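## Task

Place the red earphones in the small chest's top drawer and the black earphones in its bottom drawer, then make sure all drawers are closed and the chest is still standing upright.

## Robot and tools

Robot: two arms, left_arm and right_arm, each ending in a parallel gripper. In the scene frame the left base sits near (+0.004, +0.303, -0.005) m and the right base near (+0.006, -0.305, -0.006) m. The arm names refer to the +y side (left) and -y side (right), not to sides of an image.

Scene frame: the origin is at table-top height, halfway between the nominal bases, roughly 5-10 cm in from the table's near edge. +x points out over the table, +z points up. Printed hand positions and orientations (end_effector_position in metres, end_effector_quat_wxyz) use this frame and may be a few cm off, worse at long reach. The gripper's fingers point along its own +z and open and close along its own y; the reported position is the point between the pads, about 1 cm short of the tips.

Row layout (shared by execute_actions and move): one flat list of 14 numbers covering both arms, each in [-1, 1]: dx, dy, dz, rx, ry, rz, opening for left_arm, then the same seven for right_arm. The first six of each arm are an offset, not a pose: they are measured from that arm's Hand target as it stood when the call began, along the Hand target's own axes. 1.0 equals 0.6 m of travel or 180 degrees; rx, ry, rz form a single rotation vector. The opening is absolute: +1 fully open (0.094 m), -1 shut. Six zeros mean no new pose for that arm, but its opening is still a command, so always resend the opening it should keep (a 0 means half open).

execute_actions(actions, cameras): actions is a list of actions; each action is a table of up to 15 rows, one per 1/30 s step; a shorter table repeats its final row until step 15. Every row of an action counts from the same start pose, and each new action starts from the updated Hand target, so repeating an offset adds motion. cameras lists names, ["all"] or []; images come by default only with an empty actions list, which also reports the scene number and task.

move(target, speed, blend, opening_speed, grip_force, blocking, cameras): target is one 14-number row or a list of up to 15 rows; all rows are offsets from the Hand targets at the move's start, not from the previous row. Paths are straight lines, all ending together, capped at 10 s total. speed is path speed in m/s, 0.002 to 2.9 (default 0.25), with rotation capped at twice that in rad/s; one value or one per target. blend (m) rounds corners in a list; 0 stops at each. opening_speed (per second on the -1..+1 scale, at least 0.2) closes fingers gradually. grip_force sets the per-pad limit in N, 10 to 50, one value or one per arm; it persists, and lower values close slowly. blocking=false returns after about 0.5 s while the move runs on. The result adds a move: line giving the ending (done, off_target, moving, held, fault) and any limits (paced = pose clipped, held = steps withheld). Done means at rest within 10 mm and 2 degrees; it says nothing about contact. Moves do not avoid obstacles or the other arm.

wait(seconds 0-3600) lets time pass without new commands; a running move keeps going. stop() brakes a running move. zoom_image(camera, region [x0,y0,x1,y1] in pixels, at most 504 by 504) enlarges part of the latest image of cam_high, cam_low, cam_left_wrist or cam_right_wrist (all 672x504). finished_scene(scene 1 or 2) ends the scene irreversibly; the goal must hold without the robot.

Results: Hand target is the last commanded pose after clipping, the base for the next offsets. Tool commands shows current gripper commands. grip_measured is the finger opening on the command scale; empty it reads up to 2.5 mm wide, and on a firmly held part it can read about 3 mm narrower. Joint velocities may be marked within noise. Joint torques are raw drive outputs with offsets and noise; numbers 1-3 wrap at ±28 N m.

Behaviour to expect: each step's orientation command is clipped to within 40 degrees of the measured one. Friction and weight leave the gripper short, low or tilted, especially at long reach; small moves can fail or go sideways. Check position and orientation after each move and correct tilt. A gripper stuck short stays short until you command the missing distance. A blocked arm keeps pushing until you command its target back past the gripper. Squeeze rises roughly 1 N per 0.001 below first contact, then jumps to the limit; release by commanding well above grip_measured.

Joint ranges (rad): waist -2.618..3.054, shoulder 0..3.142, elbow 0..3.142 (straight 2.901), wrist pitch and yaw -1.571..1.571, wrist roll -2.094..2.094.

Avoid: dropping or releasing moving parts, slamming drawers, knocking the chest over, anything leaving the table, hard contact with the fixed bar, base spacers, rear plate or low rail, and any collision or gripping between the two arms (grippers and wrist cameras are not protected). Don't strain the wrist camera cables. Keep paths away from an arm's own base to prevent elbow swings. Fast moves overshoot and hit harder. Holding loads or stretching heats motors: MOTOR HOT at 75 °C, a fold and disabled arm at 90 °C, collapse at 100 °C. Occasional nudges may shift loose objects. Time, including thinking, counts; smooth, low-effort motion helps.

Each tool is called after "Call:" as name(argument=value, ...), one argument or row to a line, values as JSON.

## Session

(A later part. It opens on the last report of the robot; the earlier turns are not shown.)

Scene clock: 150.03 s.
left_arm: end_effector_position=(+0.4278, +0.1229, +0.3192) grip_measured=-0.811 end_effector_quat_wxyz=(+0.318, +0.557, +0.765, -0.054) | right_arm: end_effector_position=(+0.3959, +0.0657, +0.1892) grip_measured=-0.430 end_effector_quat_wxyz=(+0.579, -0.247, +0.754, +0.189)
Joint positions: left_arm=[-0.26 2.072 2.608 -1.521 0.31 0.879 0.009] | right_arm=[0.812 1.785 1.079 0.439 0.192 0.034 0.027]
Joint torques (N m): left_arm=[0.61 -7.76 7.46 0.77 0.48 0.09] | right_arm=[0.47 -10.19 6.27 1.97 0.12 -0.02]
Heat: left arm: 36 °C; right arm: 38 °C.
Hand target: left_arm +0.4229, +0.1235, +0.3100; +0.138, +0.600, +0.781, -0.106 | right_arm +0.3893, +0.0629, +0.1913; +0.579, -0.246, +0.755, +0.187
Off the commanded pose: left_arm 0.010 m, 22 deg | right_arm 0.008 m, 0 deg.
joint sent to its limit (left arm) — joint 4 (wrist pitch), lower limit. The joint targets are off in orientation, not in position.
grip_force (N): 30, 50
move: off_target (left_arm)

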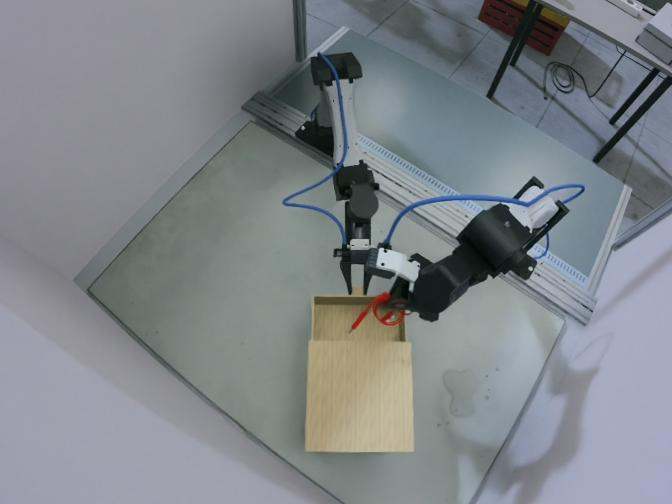

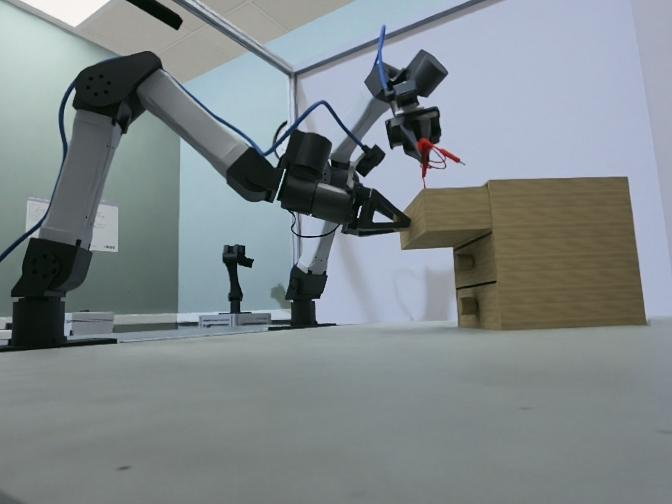

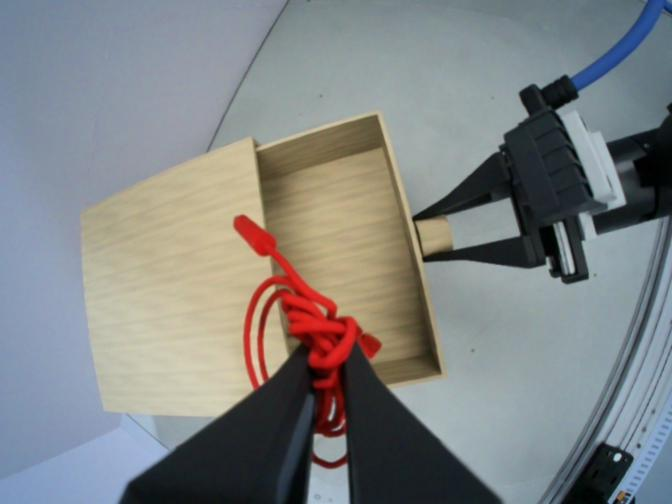

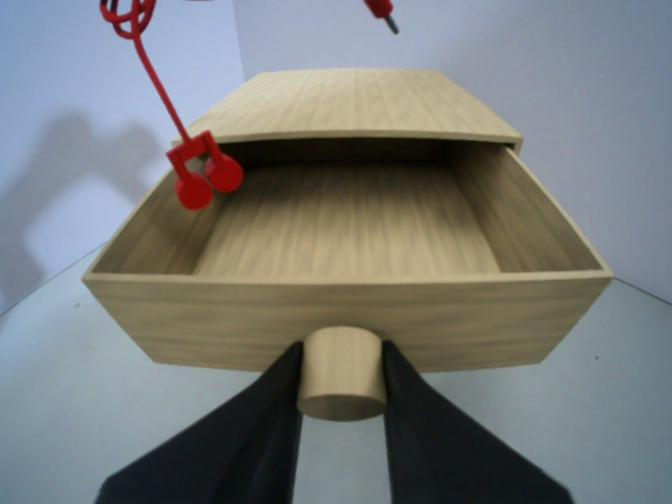

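Call:
move(
  target=[0.025,0.007,0.124,0.023,0,0.063,-1,0,0,0,0,0,0,-1],
  speed=0.15,
  cameras=["cam_high","cam_left_wrist","cam_right_wrist"],
)

Call:
zoom_image(
  camera="cam_high",
  region=[280, 230, 430, 370],
)

Scene clock: 158.23 s.
left_arm: end_effector_position=(+0.4397, +0.1152, +0.2530) grip_measured=-0.811 end_effector_quat_wxyz=(+0.253, +0.651, +0.713, -0.065) | right_arm: end_effector_position=(+0.3959, +0.0657, +0.1892) grip_measured=-0.430 end_effector_quat_wxyz=(+0.579, -0.247, +0.754, +0.189)
Joint positions: left_arm=[-0.26 2.172 2.533 -1.521 0.339 1.125 0.009] | right_arm=[0.812 1.785 1.079 0.439 0.192 0.034 0.027]
Joint torques (N m): left_arm=[-0.47 -8.76 5.35 0.51 0.4 0.08] | right_arm=[0.46 -10.17 6.2 1.93 0.15 0.06]
Heat: left arm: 36 °C; right arm: 38 °C.
Hand target: left_arm +0.4300, +0.1137, +0.2349; +0.126, +0.679, +0.714, -0.120 | right_arm +0.3893, +0.0629, +0.1913; +0.579, -0.246, +0.755, +0.187
Off the commanded pose: left_arm 0.021 m, 16 deg | right_arm 0.008 m, 0 deg.
joint sent to its limit (left arm) — joint 4 (wrist pitch), lower limit. The joint targets are off in orientation, not in position.
grip_force (N): 30, 50
move: off_target (left_arm)

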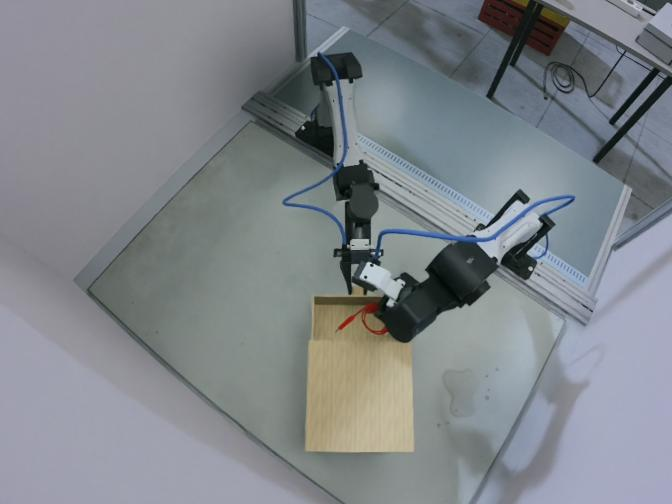

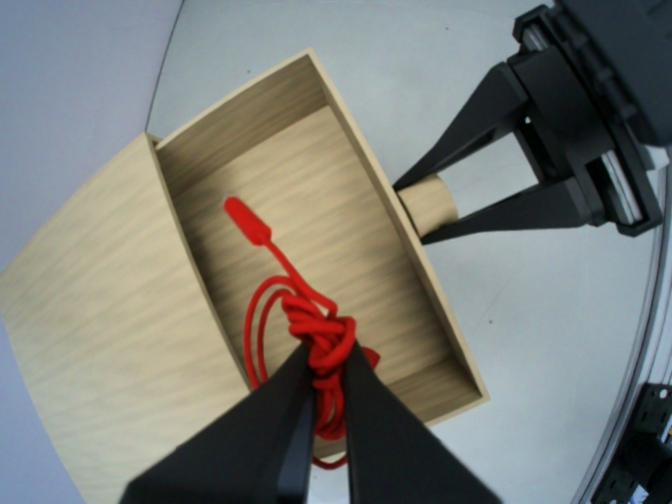

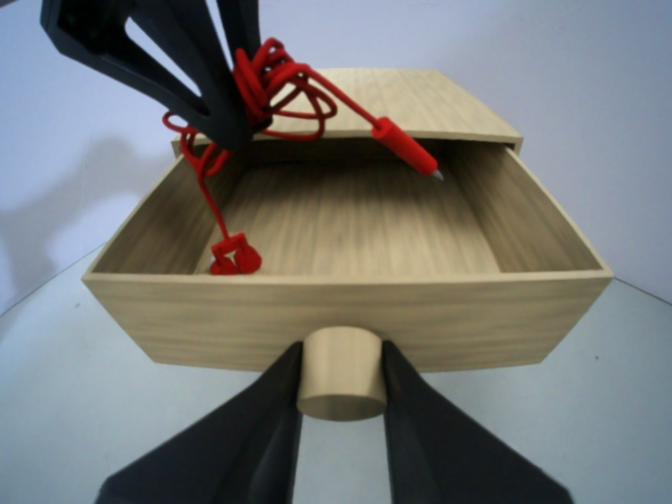

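Scaled by 3.360.

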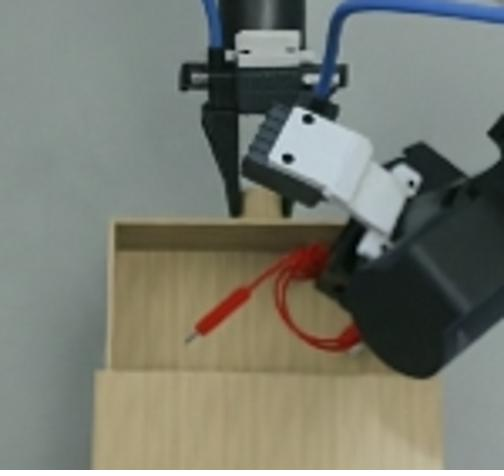

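Call:
move(
  target=[
    [0.0285,0,0.0783,0,0,0,-1,0,0,0,0,0,0,-1],
    [0.0285,0,0.0783,0,0,0,-0.3,0,0,0,0,0,0,-1],
    [-0.05,0,-0.137,0,0,0,-0.3,0,0,0,0,0,0,-1],
  ],
  speed=0.12,
  opening_speed=0.6,
  cameras=["cam_left_wrist","cam_right_wrist","cam_high"],
)

Scene clock: 167.37 s.
left_arm: end_effector_position=(+0.4452, +0.1096, +0.3085) grip_measured=-0.302 end_effector_quat_wxyz=(+0.329, +0.632, +0.700, -0.042) | right_arm: end_effector_position=(+0.3960, +0.0656, +0.1892) grip_measured=-0.430 end_effector_quat_wxyz=(+0.579, -0.247, +0.754, +0.189)
Joint positions: left_arm=[-0.263 2.169 2.706 -1.521 0.352 1.073 0.033] | right_arm=[0.812 1.785 1.079 0.439 0.193 0.034 0.027]
Joint torques (N m): left_arm=[0.7 -13.07 7.41 0.76 0.56 -0.24] | right_arm=[0.42 -9.96 6.19 1.97 0.11 0.02]
Heat: left arm: 35 °C; right arm: 38 °C.
Hand target: left_arm +0.4300, +0.1136, +0.3224; +0.126, +0.679, +0.714, -0.120 | right_arm +0.3893, +0.0628, +0.1913; +0.579, -0.246, +0.755, +0.187
Off the commanded pose: left_arm 0.021 m, 26 deg | right_arm 0.008 m, 0 deg.
joint sent to its limit (left arm) — joint 4 (wrist pitch), lower limit. The joint targets are off in orientation, not in position.
grip_force (N): 30, 50
move: off_target (left_arm); target 2's new opening was sent with left_arm's hand 0.021 m and 9 deg from that target
Images, in order (width x height): cam_high 672x504, cam_left_wrist 672x504, cam_right_wrist 672x504.

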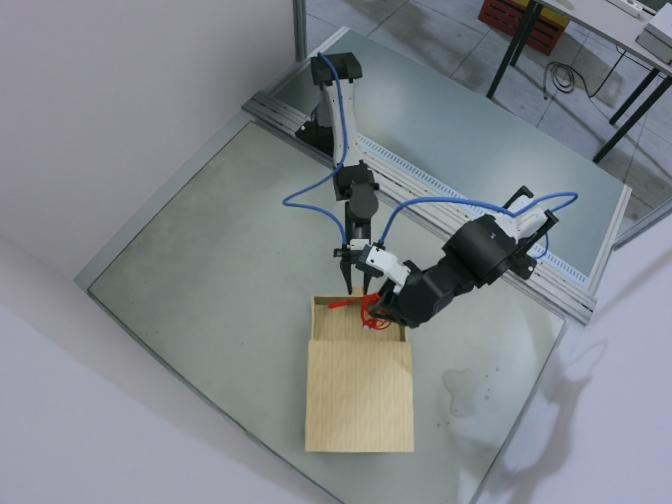

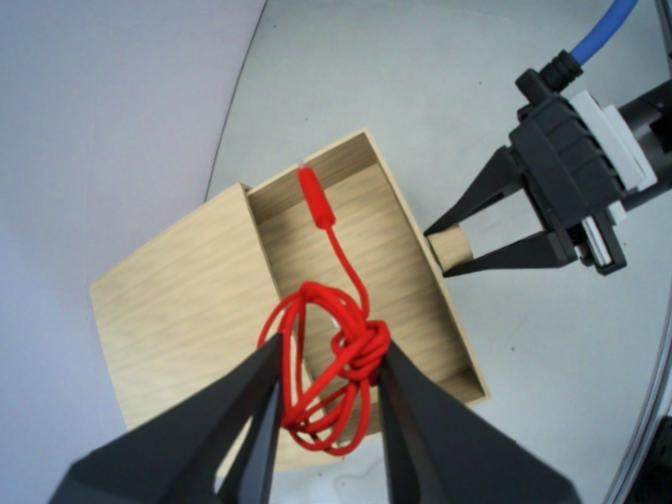

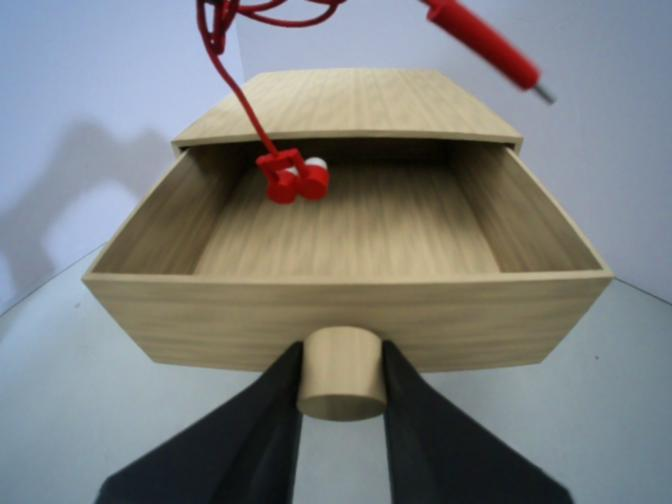

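Call:
move(
  target=[
    [0,0,0,0,0,0,-0.85,0,0,0,0,0,0,-1],
    [0.0827,0,0.227,0,0,0,-0.85,0,0,0,0,0,0,-1],
  ],
  speed=0.12,
  opening_speed=1,
  cameras=["cam_left_wrist","cam_right_wrist","cam_high"],
)

Call:
zoom_image(
  camera="cam_high",
  region=[280, 230, 430, 370],
)

Scene clock: 176.50 s.
left_arm: end_effector_position=(+0.4402, +0.1109, +0.1955) grip_measured=-0.820 end_effector_quat_wxyz=(+0.190, +0.668, +0.713, -0.098) | right_arm: end_effector_position=(+0.3960, +0.0656, +0.1892) grip_measured=-0.430 end_effector_quat_wxyz=(+0.579, -0.247, +0.754, +0.189)
Joint positions: left_arm=[-0.265 2.253 2.461 -1.522 0.349 1.172 0.008] | right_arm=[0.812 1.785 1.079 0.439 0.193 0.034 0.027]
Joint torques (N m): left_arm=[-0.49 -9.47 5.46 0.27 0.15 0.11] | right_arm=[0.34 -10.15 6.08 1.95 0.09 0.05]
Heat: left arm: 36 °C; right arm: 38 °C.
Hand target: left_arm +0.4300, +0.1136, +0.1775; +0.126, +0.679, +0.713, -0.120 | right_arm +0.3893, +0.0628, +0.1913; +0.579, -0.246, +0.755, +0.187
Off the commanded pose: left_arm 0.021 m, 8 deg | right_arm 0.008 m, 0 deg.
joint sent to its limit (left arm) — joint 4 (wrist pitch), lower limit. The joint targets are off in orientation, not in position.
grip_force (N): 30, 50
move: off_target (left_arm)
Images, in order (width x height): cam_high 672x504, cam_left_wrist 672x504, cam_right_wrist 672x504.

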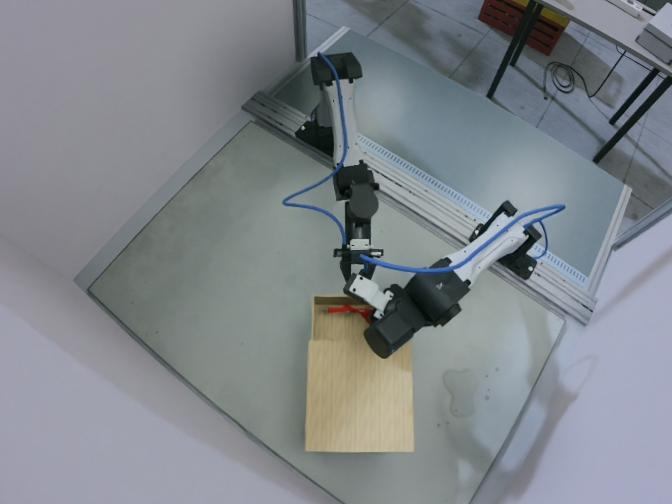

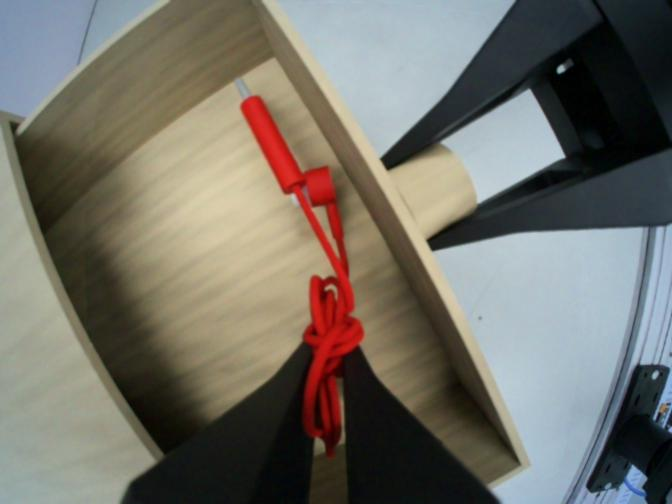

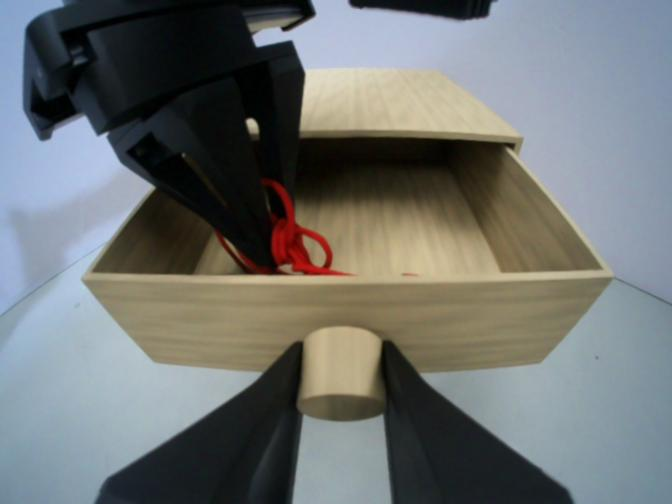

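Scaled by 3.360.

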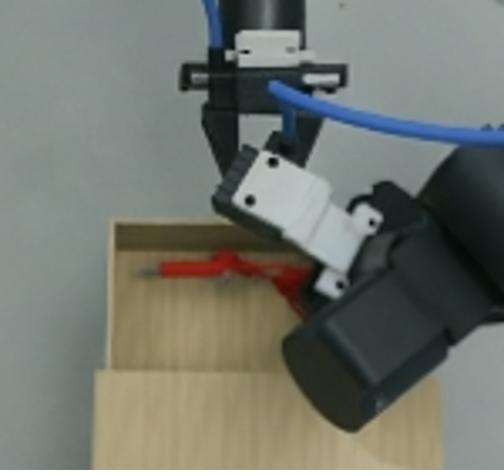

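Call:
move(
  target=[
    [0.008,0,0.022,0,0,0,-0.85,0,0,0,0,0,0,-1],
    [0.008,0,0.022,0,0,0,0.45,0,0,0,0,0,0,-1],
  ],
  speed=0.1,
  opening_speed=1,
  cameras=["cam_left_wrist","cam_right_wrist"],
)

Scene clock: 180.60 s.
left_arm: end_effector_position=(+0.4382, +0.1051, +0.1835) grip_measured=+0.442 end_effector_quat_wxyz=(+0.174, +0.672, +0.713, -0.102) | right_arm: end_effector_position=(+0.3908, +0.0617, +0.1860) grip_measured=-0.430 end_effector_quat_wxyz=(+0.573, -0.244, +0.761, +0.183)
Joint positions: left_arm=[-0.281 2.273 2.453 -1.522 0.34 1.168 0.068] | right_arm=[0.821 1.766 1.062 0.417 0.214 0.044 0.027]
Joint torques (N m): left_arm=[1.02 -9.28 5.29 0.24 0.23 0.24] | right_arm=[-0.2 -8.75 7.54 2.13 -0.06 -0.11]
Heat: left arm: 36 °C; right arm: 38 °C.
Hand target: left_arm +0.4299, +0.1137, +0.1634; +0.126, +0.679, +0.714, -0.120 | right_arm +0.3894, +0.0627, +0.1914; +0.579, -0.246, +0.755, +0.187
Off the commanded pose: left_arm 0.023 m, 6 deg | right_arm 0.006 m, 1 deg.
joint sent to its limit (left arm) — joint 4 (wrist pitch), lower limit. The joint targets still meet the commanded pose.
grip_force (N): 30, 50
move: off_target (left_arm); target 2's new opening was sent with left_arm's hand 0.023 m and 6 deg from that target

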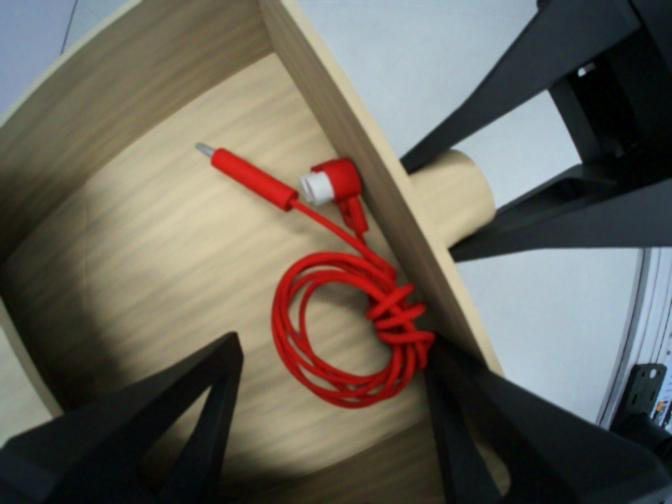

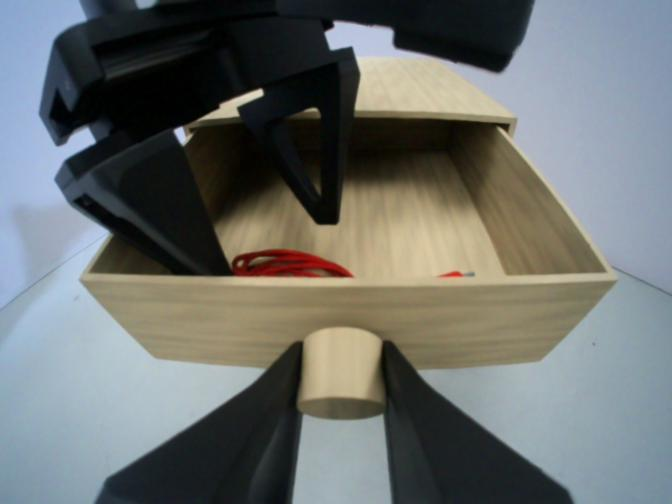

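Call:
move(
  target=[
    [0,0,0,0,0,0,0.38,0,0,0,0,0,0,-1],
    [-0.097,0,-0.266,0,0,0,0.38,0,0,0,0,0,0,-1],
  ],
  speed=[0.1,0.12],
  cameras=["cam_left_wrist","cam_right_wrist"],
)

Scene clock: 185.33 s.
left_arm: end_effector_position=(+0.4449, +0.1096, +0.3216) grip_measured=+0.382 end_effector_quat_wxyz=(+0.347, +0.626, +0.697, -0.039) | right_arm: end_effector_position=(+0.3912, +0.0620, +0.1877) grip_measured=-0.430 end_effector_quat_wxyz=(+0.575, -0.243, +0.759, +0.184)
Joint positions: left_arm=[-0.26 2.166 2.742 -1.521 0.36 1.061 0.065] | right_arm=[0.821 1.766 1.062 0.424 0.214 0.044 0.027]
Joint torques (N m): left_arm=[0.72 -12.64 7.23 0.81 0.49 -0.16] | right_arm=[-0.21 -8.46 7.51 2.1 -0.04 -0.1]
Heat: left arm: 37 °C; right arm: 39 °C.
Hand target: left_arm +0.4300, +0.1136, +0.3332; +0.126, +0.679, +0.714, -0.120 | right_arm +0.3894, +0.0628, +0.1914; +0.579, -0.246, +0.755, +0.187
Off the commanded pose: left_arm 0.019 m, 28 deg | right_arm 0.004 m, 1 deg.
joint sent to its limit (left arm) — joint 4 (wrist pitch), lower limit. The joint targets are off in orientation, not in position.
grip_force (N): 30, 50
move: off_target (left_arm)

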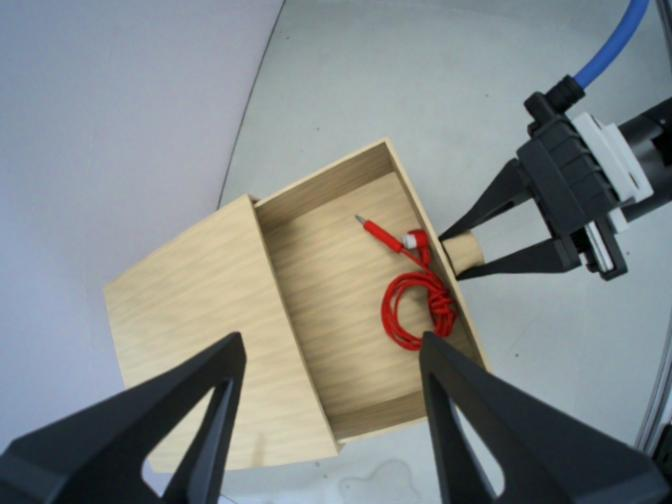

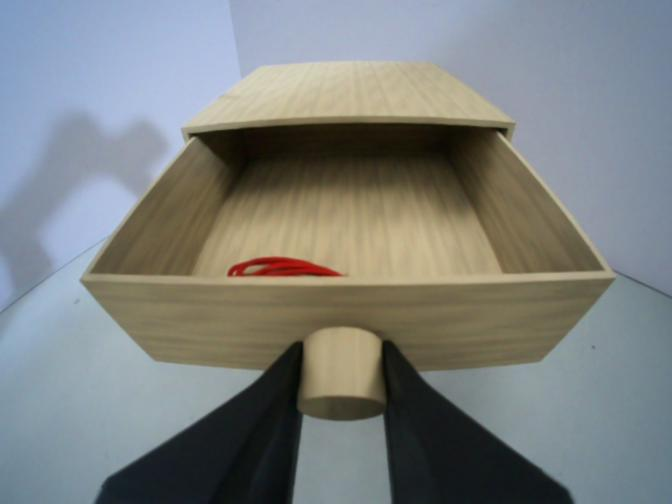

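Call:
move(
  target=[
    [0.154,-0.191,-0.092,0,0,0,0.38,0,0,0,0,0,0,-1],
    [0.154,-0.191,-0.092,0,0,0,0.38,-0.055,-0.003,0.1907,0,0,0,-1],
  ],
  speed=[0.25,0.12],
  cameras=["cam_left_wrist","cam_right_wrist"],
)

Scene clock: 191.47 s.
left_arm: end_effector_position=(+0.3256, +0.2125, +0.3570) grip_measured=+0.382 end_effector_quat_wxyz=(+0.344, +0.616, +0.709, +0.004) | right_arm: end_effector_position=(+0.4821, +0.1253, +0.1948) grip_measured=-0.430 end_effector_quat_wxyz=(+0.579, -0.240, +0.758, +0.183)
Joint positions: left_arm=[-0.045 1.571 2.111 -1.521 0.397 1.24 0.065] | right_arm=[0.77 2.143 1.62 0.253 0.17 0.029 0.027]
Joint torques (N m): left_arm=[0.43 -6.98 4.67 0.75 0.4 0.09] | right_arm=[-0.35 -9.2 11.33 2 -0.2 -0.07]
Heat: left arm: 38 °C; right arm: 38 °C.
Hand target: left_arm +0.3103, +0.2134, +0.3536; +0.126, +0.679, +0.714, -0.120 | right_arm +0.4868, +0.1313, +0.1935; +0.579, -0.246, +0.755, +0.187
Off the commanded pose: left_arm 0.016 m, 30 deg | right_arm 0.008 m, 1 deg.
joint sent to its limit (left arm) — joint 4 (wrist pitch), lower limit. The joint targets are off in orientation, not in position.
grip_force (N): 30, 50
move: off_target (left_arm)

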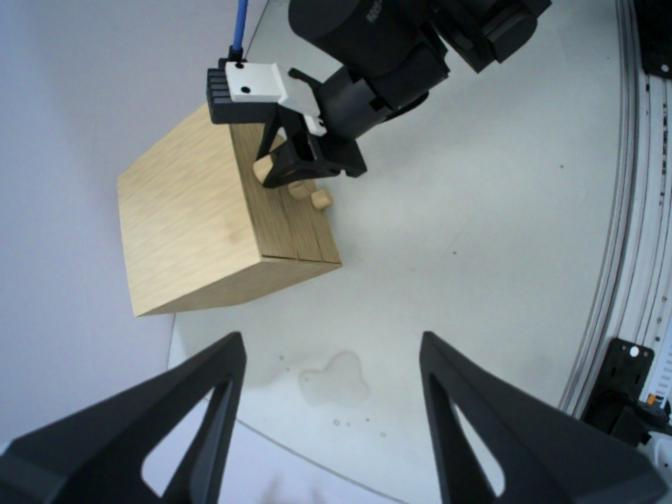

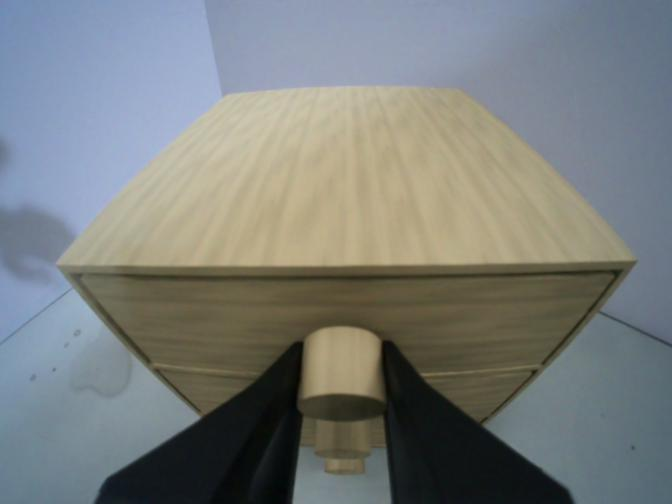

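Looks shut. Release and back off straight.

Call:
move(
  target=[
    [0,0,0,0,0,0,0.38,0,0,-0.008,0,0,0,0.6],
    [0,0,0,0,0,0,0.38,0.04,0,-0.15,0,0,0,0.6],
  ],
  speed=[0.1,0.15],
  cameras=["cam_right_wrist","cam_left_wrist"],
)

Call:
zoom_image(
  camera="cam_right_wrist",
  region=[90, 20, 590, 400],
)

Scene clock: 195.67 s.
left_arm: end_effector_position=(+0.3256, +0.2125, +0.3570) grip_measured=+0.382 end_effector_quat_wxyz=(+0.344, +0.616, +0.709, +0.004) | right_arm: end_effector_position=(+0.4160, +0.0788, +0.1802) grip_measured=+0.598 end_effector_quat_wxyz=(+0.566, -0.254, +0.762, +0.185)
Joint positions: left_arm=[-0.045 1.571 2.111 -1.521 0.397 1.24 0.065] | right_arm=[0.795 1.875 1.192 0.382 0.171 0.029 0.075]
Joint torques (N m): left_arm=[0.42 -6.99 4.67 0.75 0.4 0.09] | right_arm=[0.38 -11.32 6.52 2.18 0.18 0.05]
Heat: left arm: 38 °C; right arm: 38 °C.
Hand target: left_arm +0.3103, +0.2134, +0.3536; +0.126, +0.679, +0.714, -0.120 | right_arm +0.4114, +0.0766, +0.1939; +0.579, -0.246, +0.755, +0.187
Off the commanded pose: left_arm 0.016 m, 30 deg | right_arm 0.014 m, 2 deg.
joint sent to its limit (left arm) — joint 4 (wrist pitch), lower limit. The joint targets are off in orientation, not in position.
grip_force (N): 30, 50
move: off_target (right_arm)
Images, in order (width x height): cam_left_wrist 672x504, cam_right_wrist 672x504.

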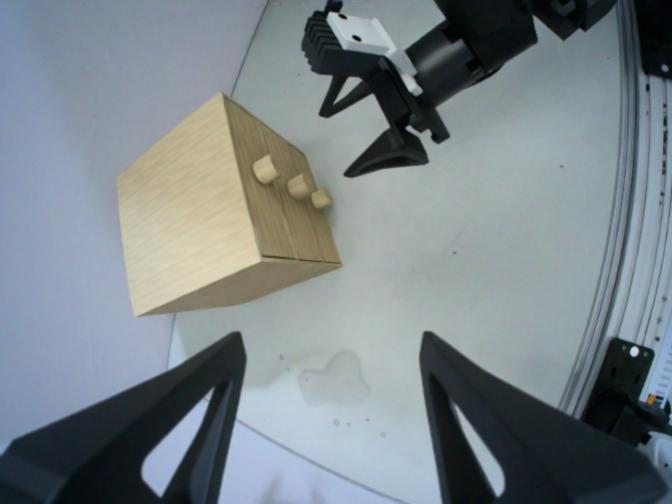

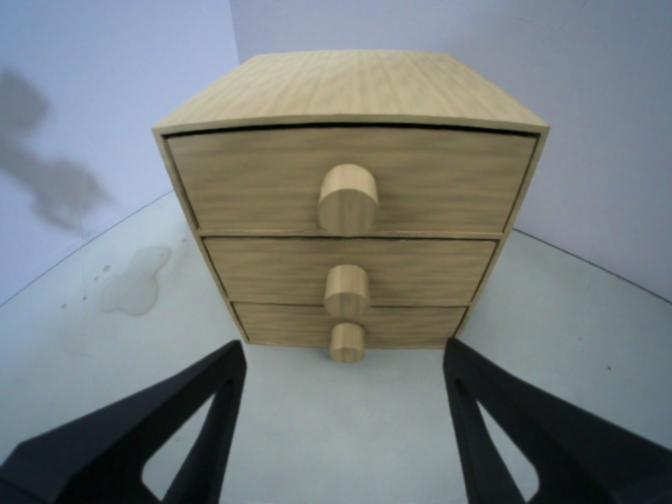

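Scaled by 1.008 from the camera's image (finer frame: 960x720).

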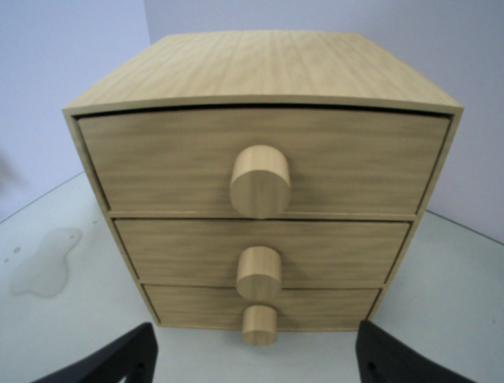

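Call:
finished_scene(
  scene=2,
)

The scene is finished: the task was done.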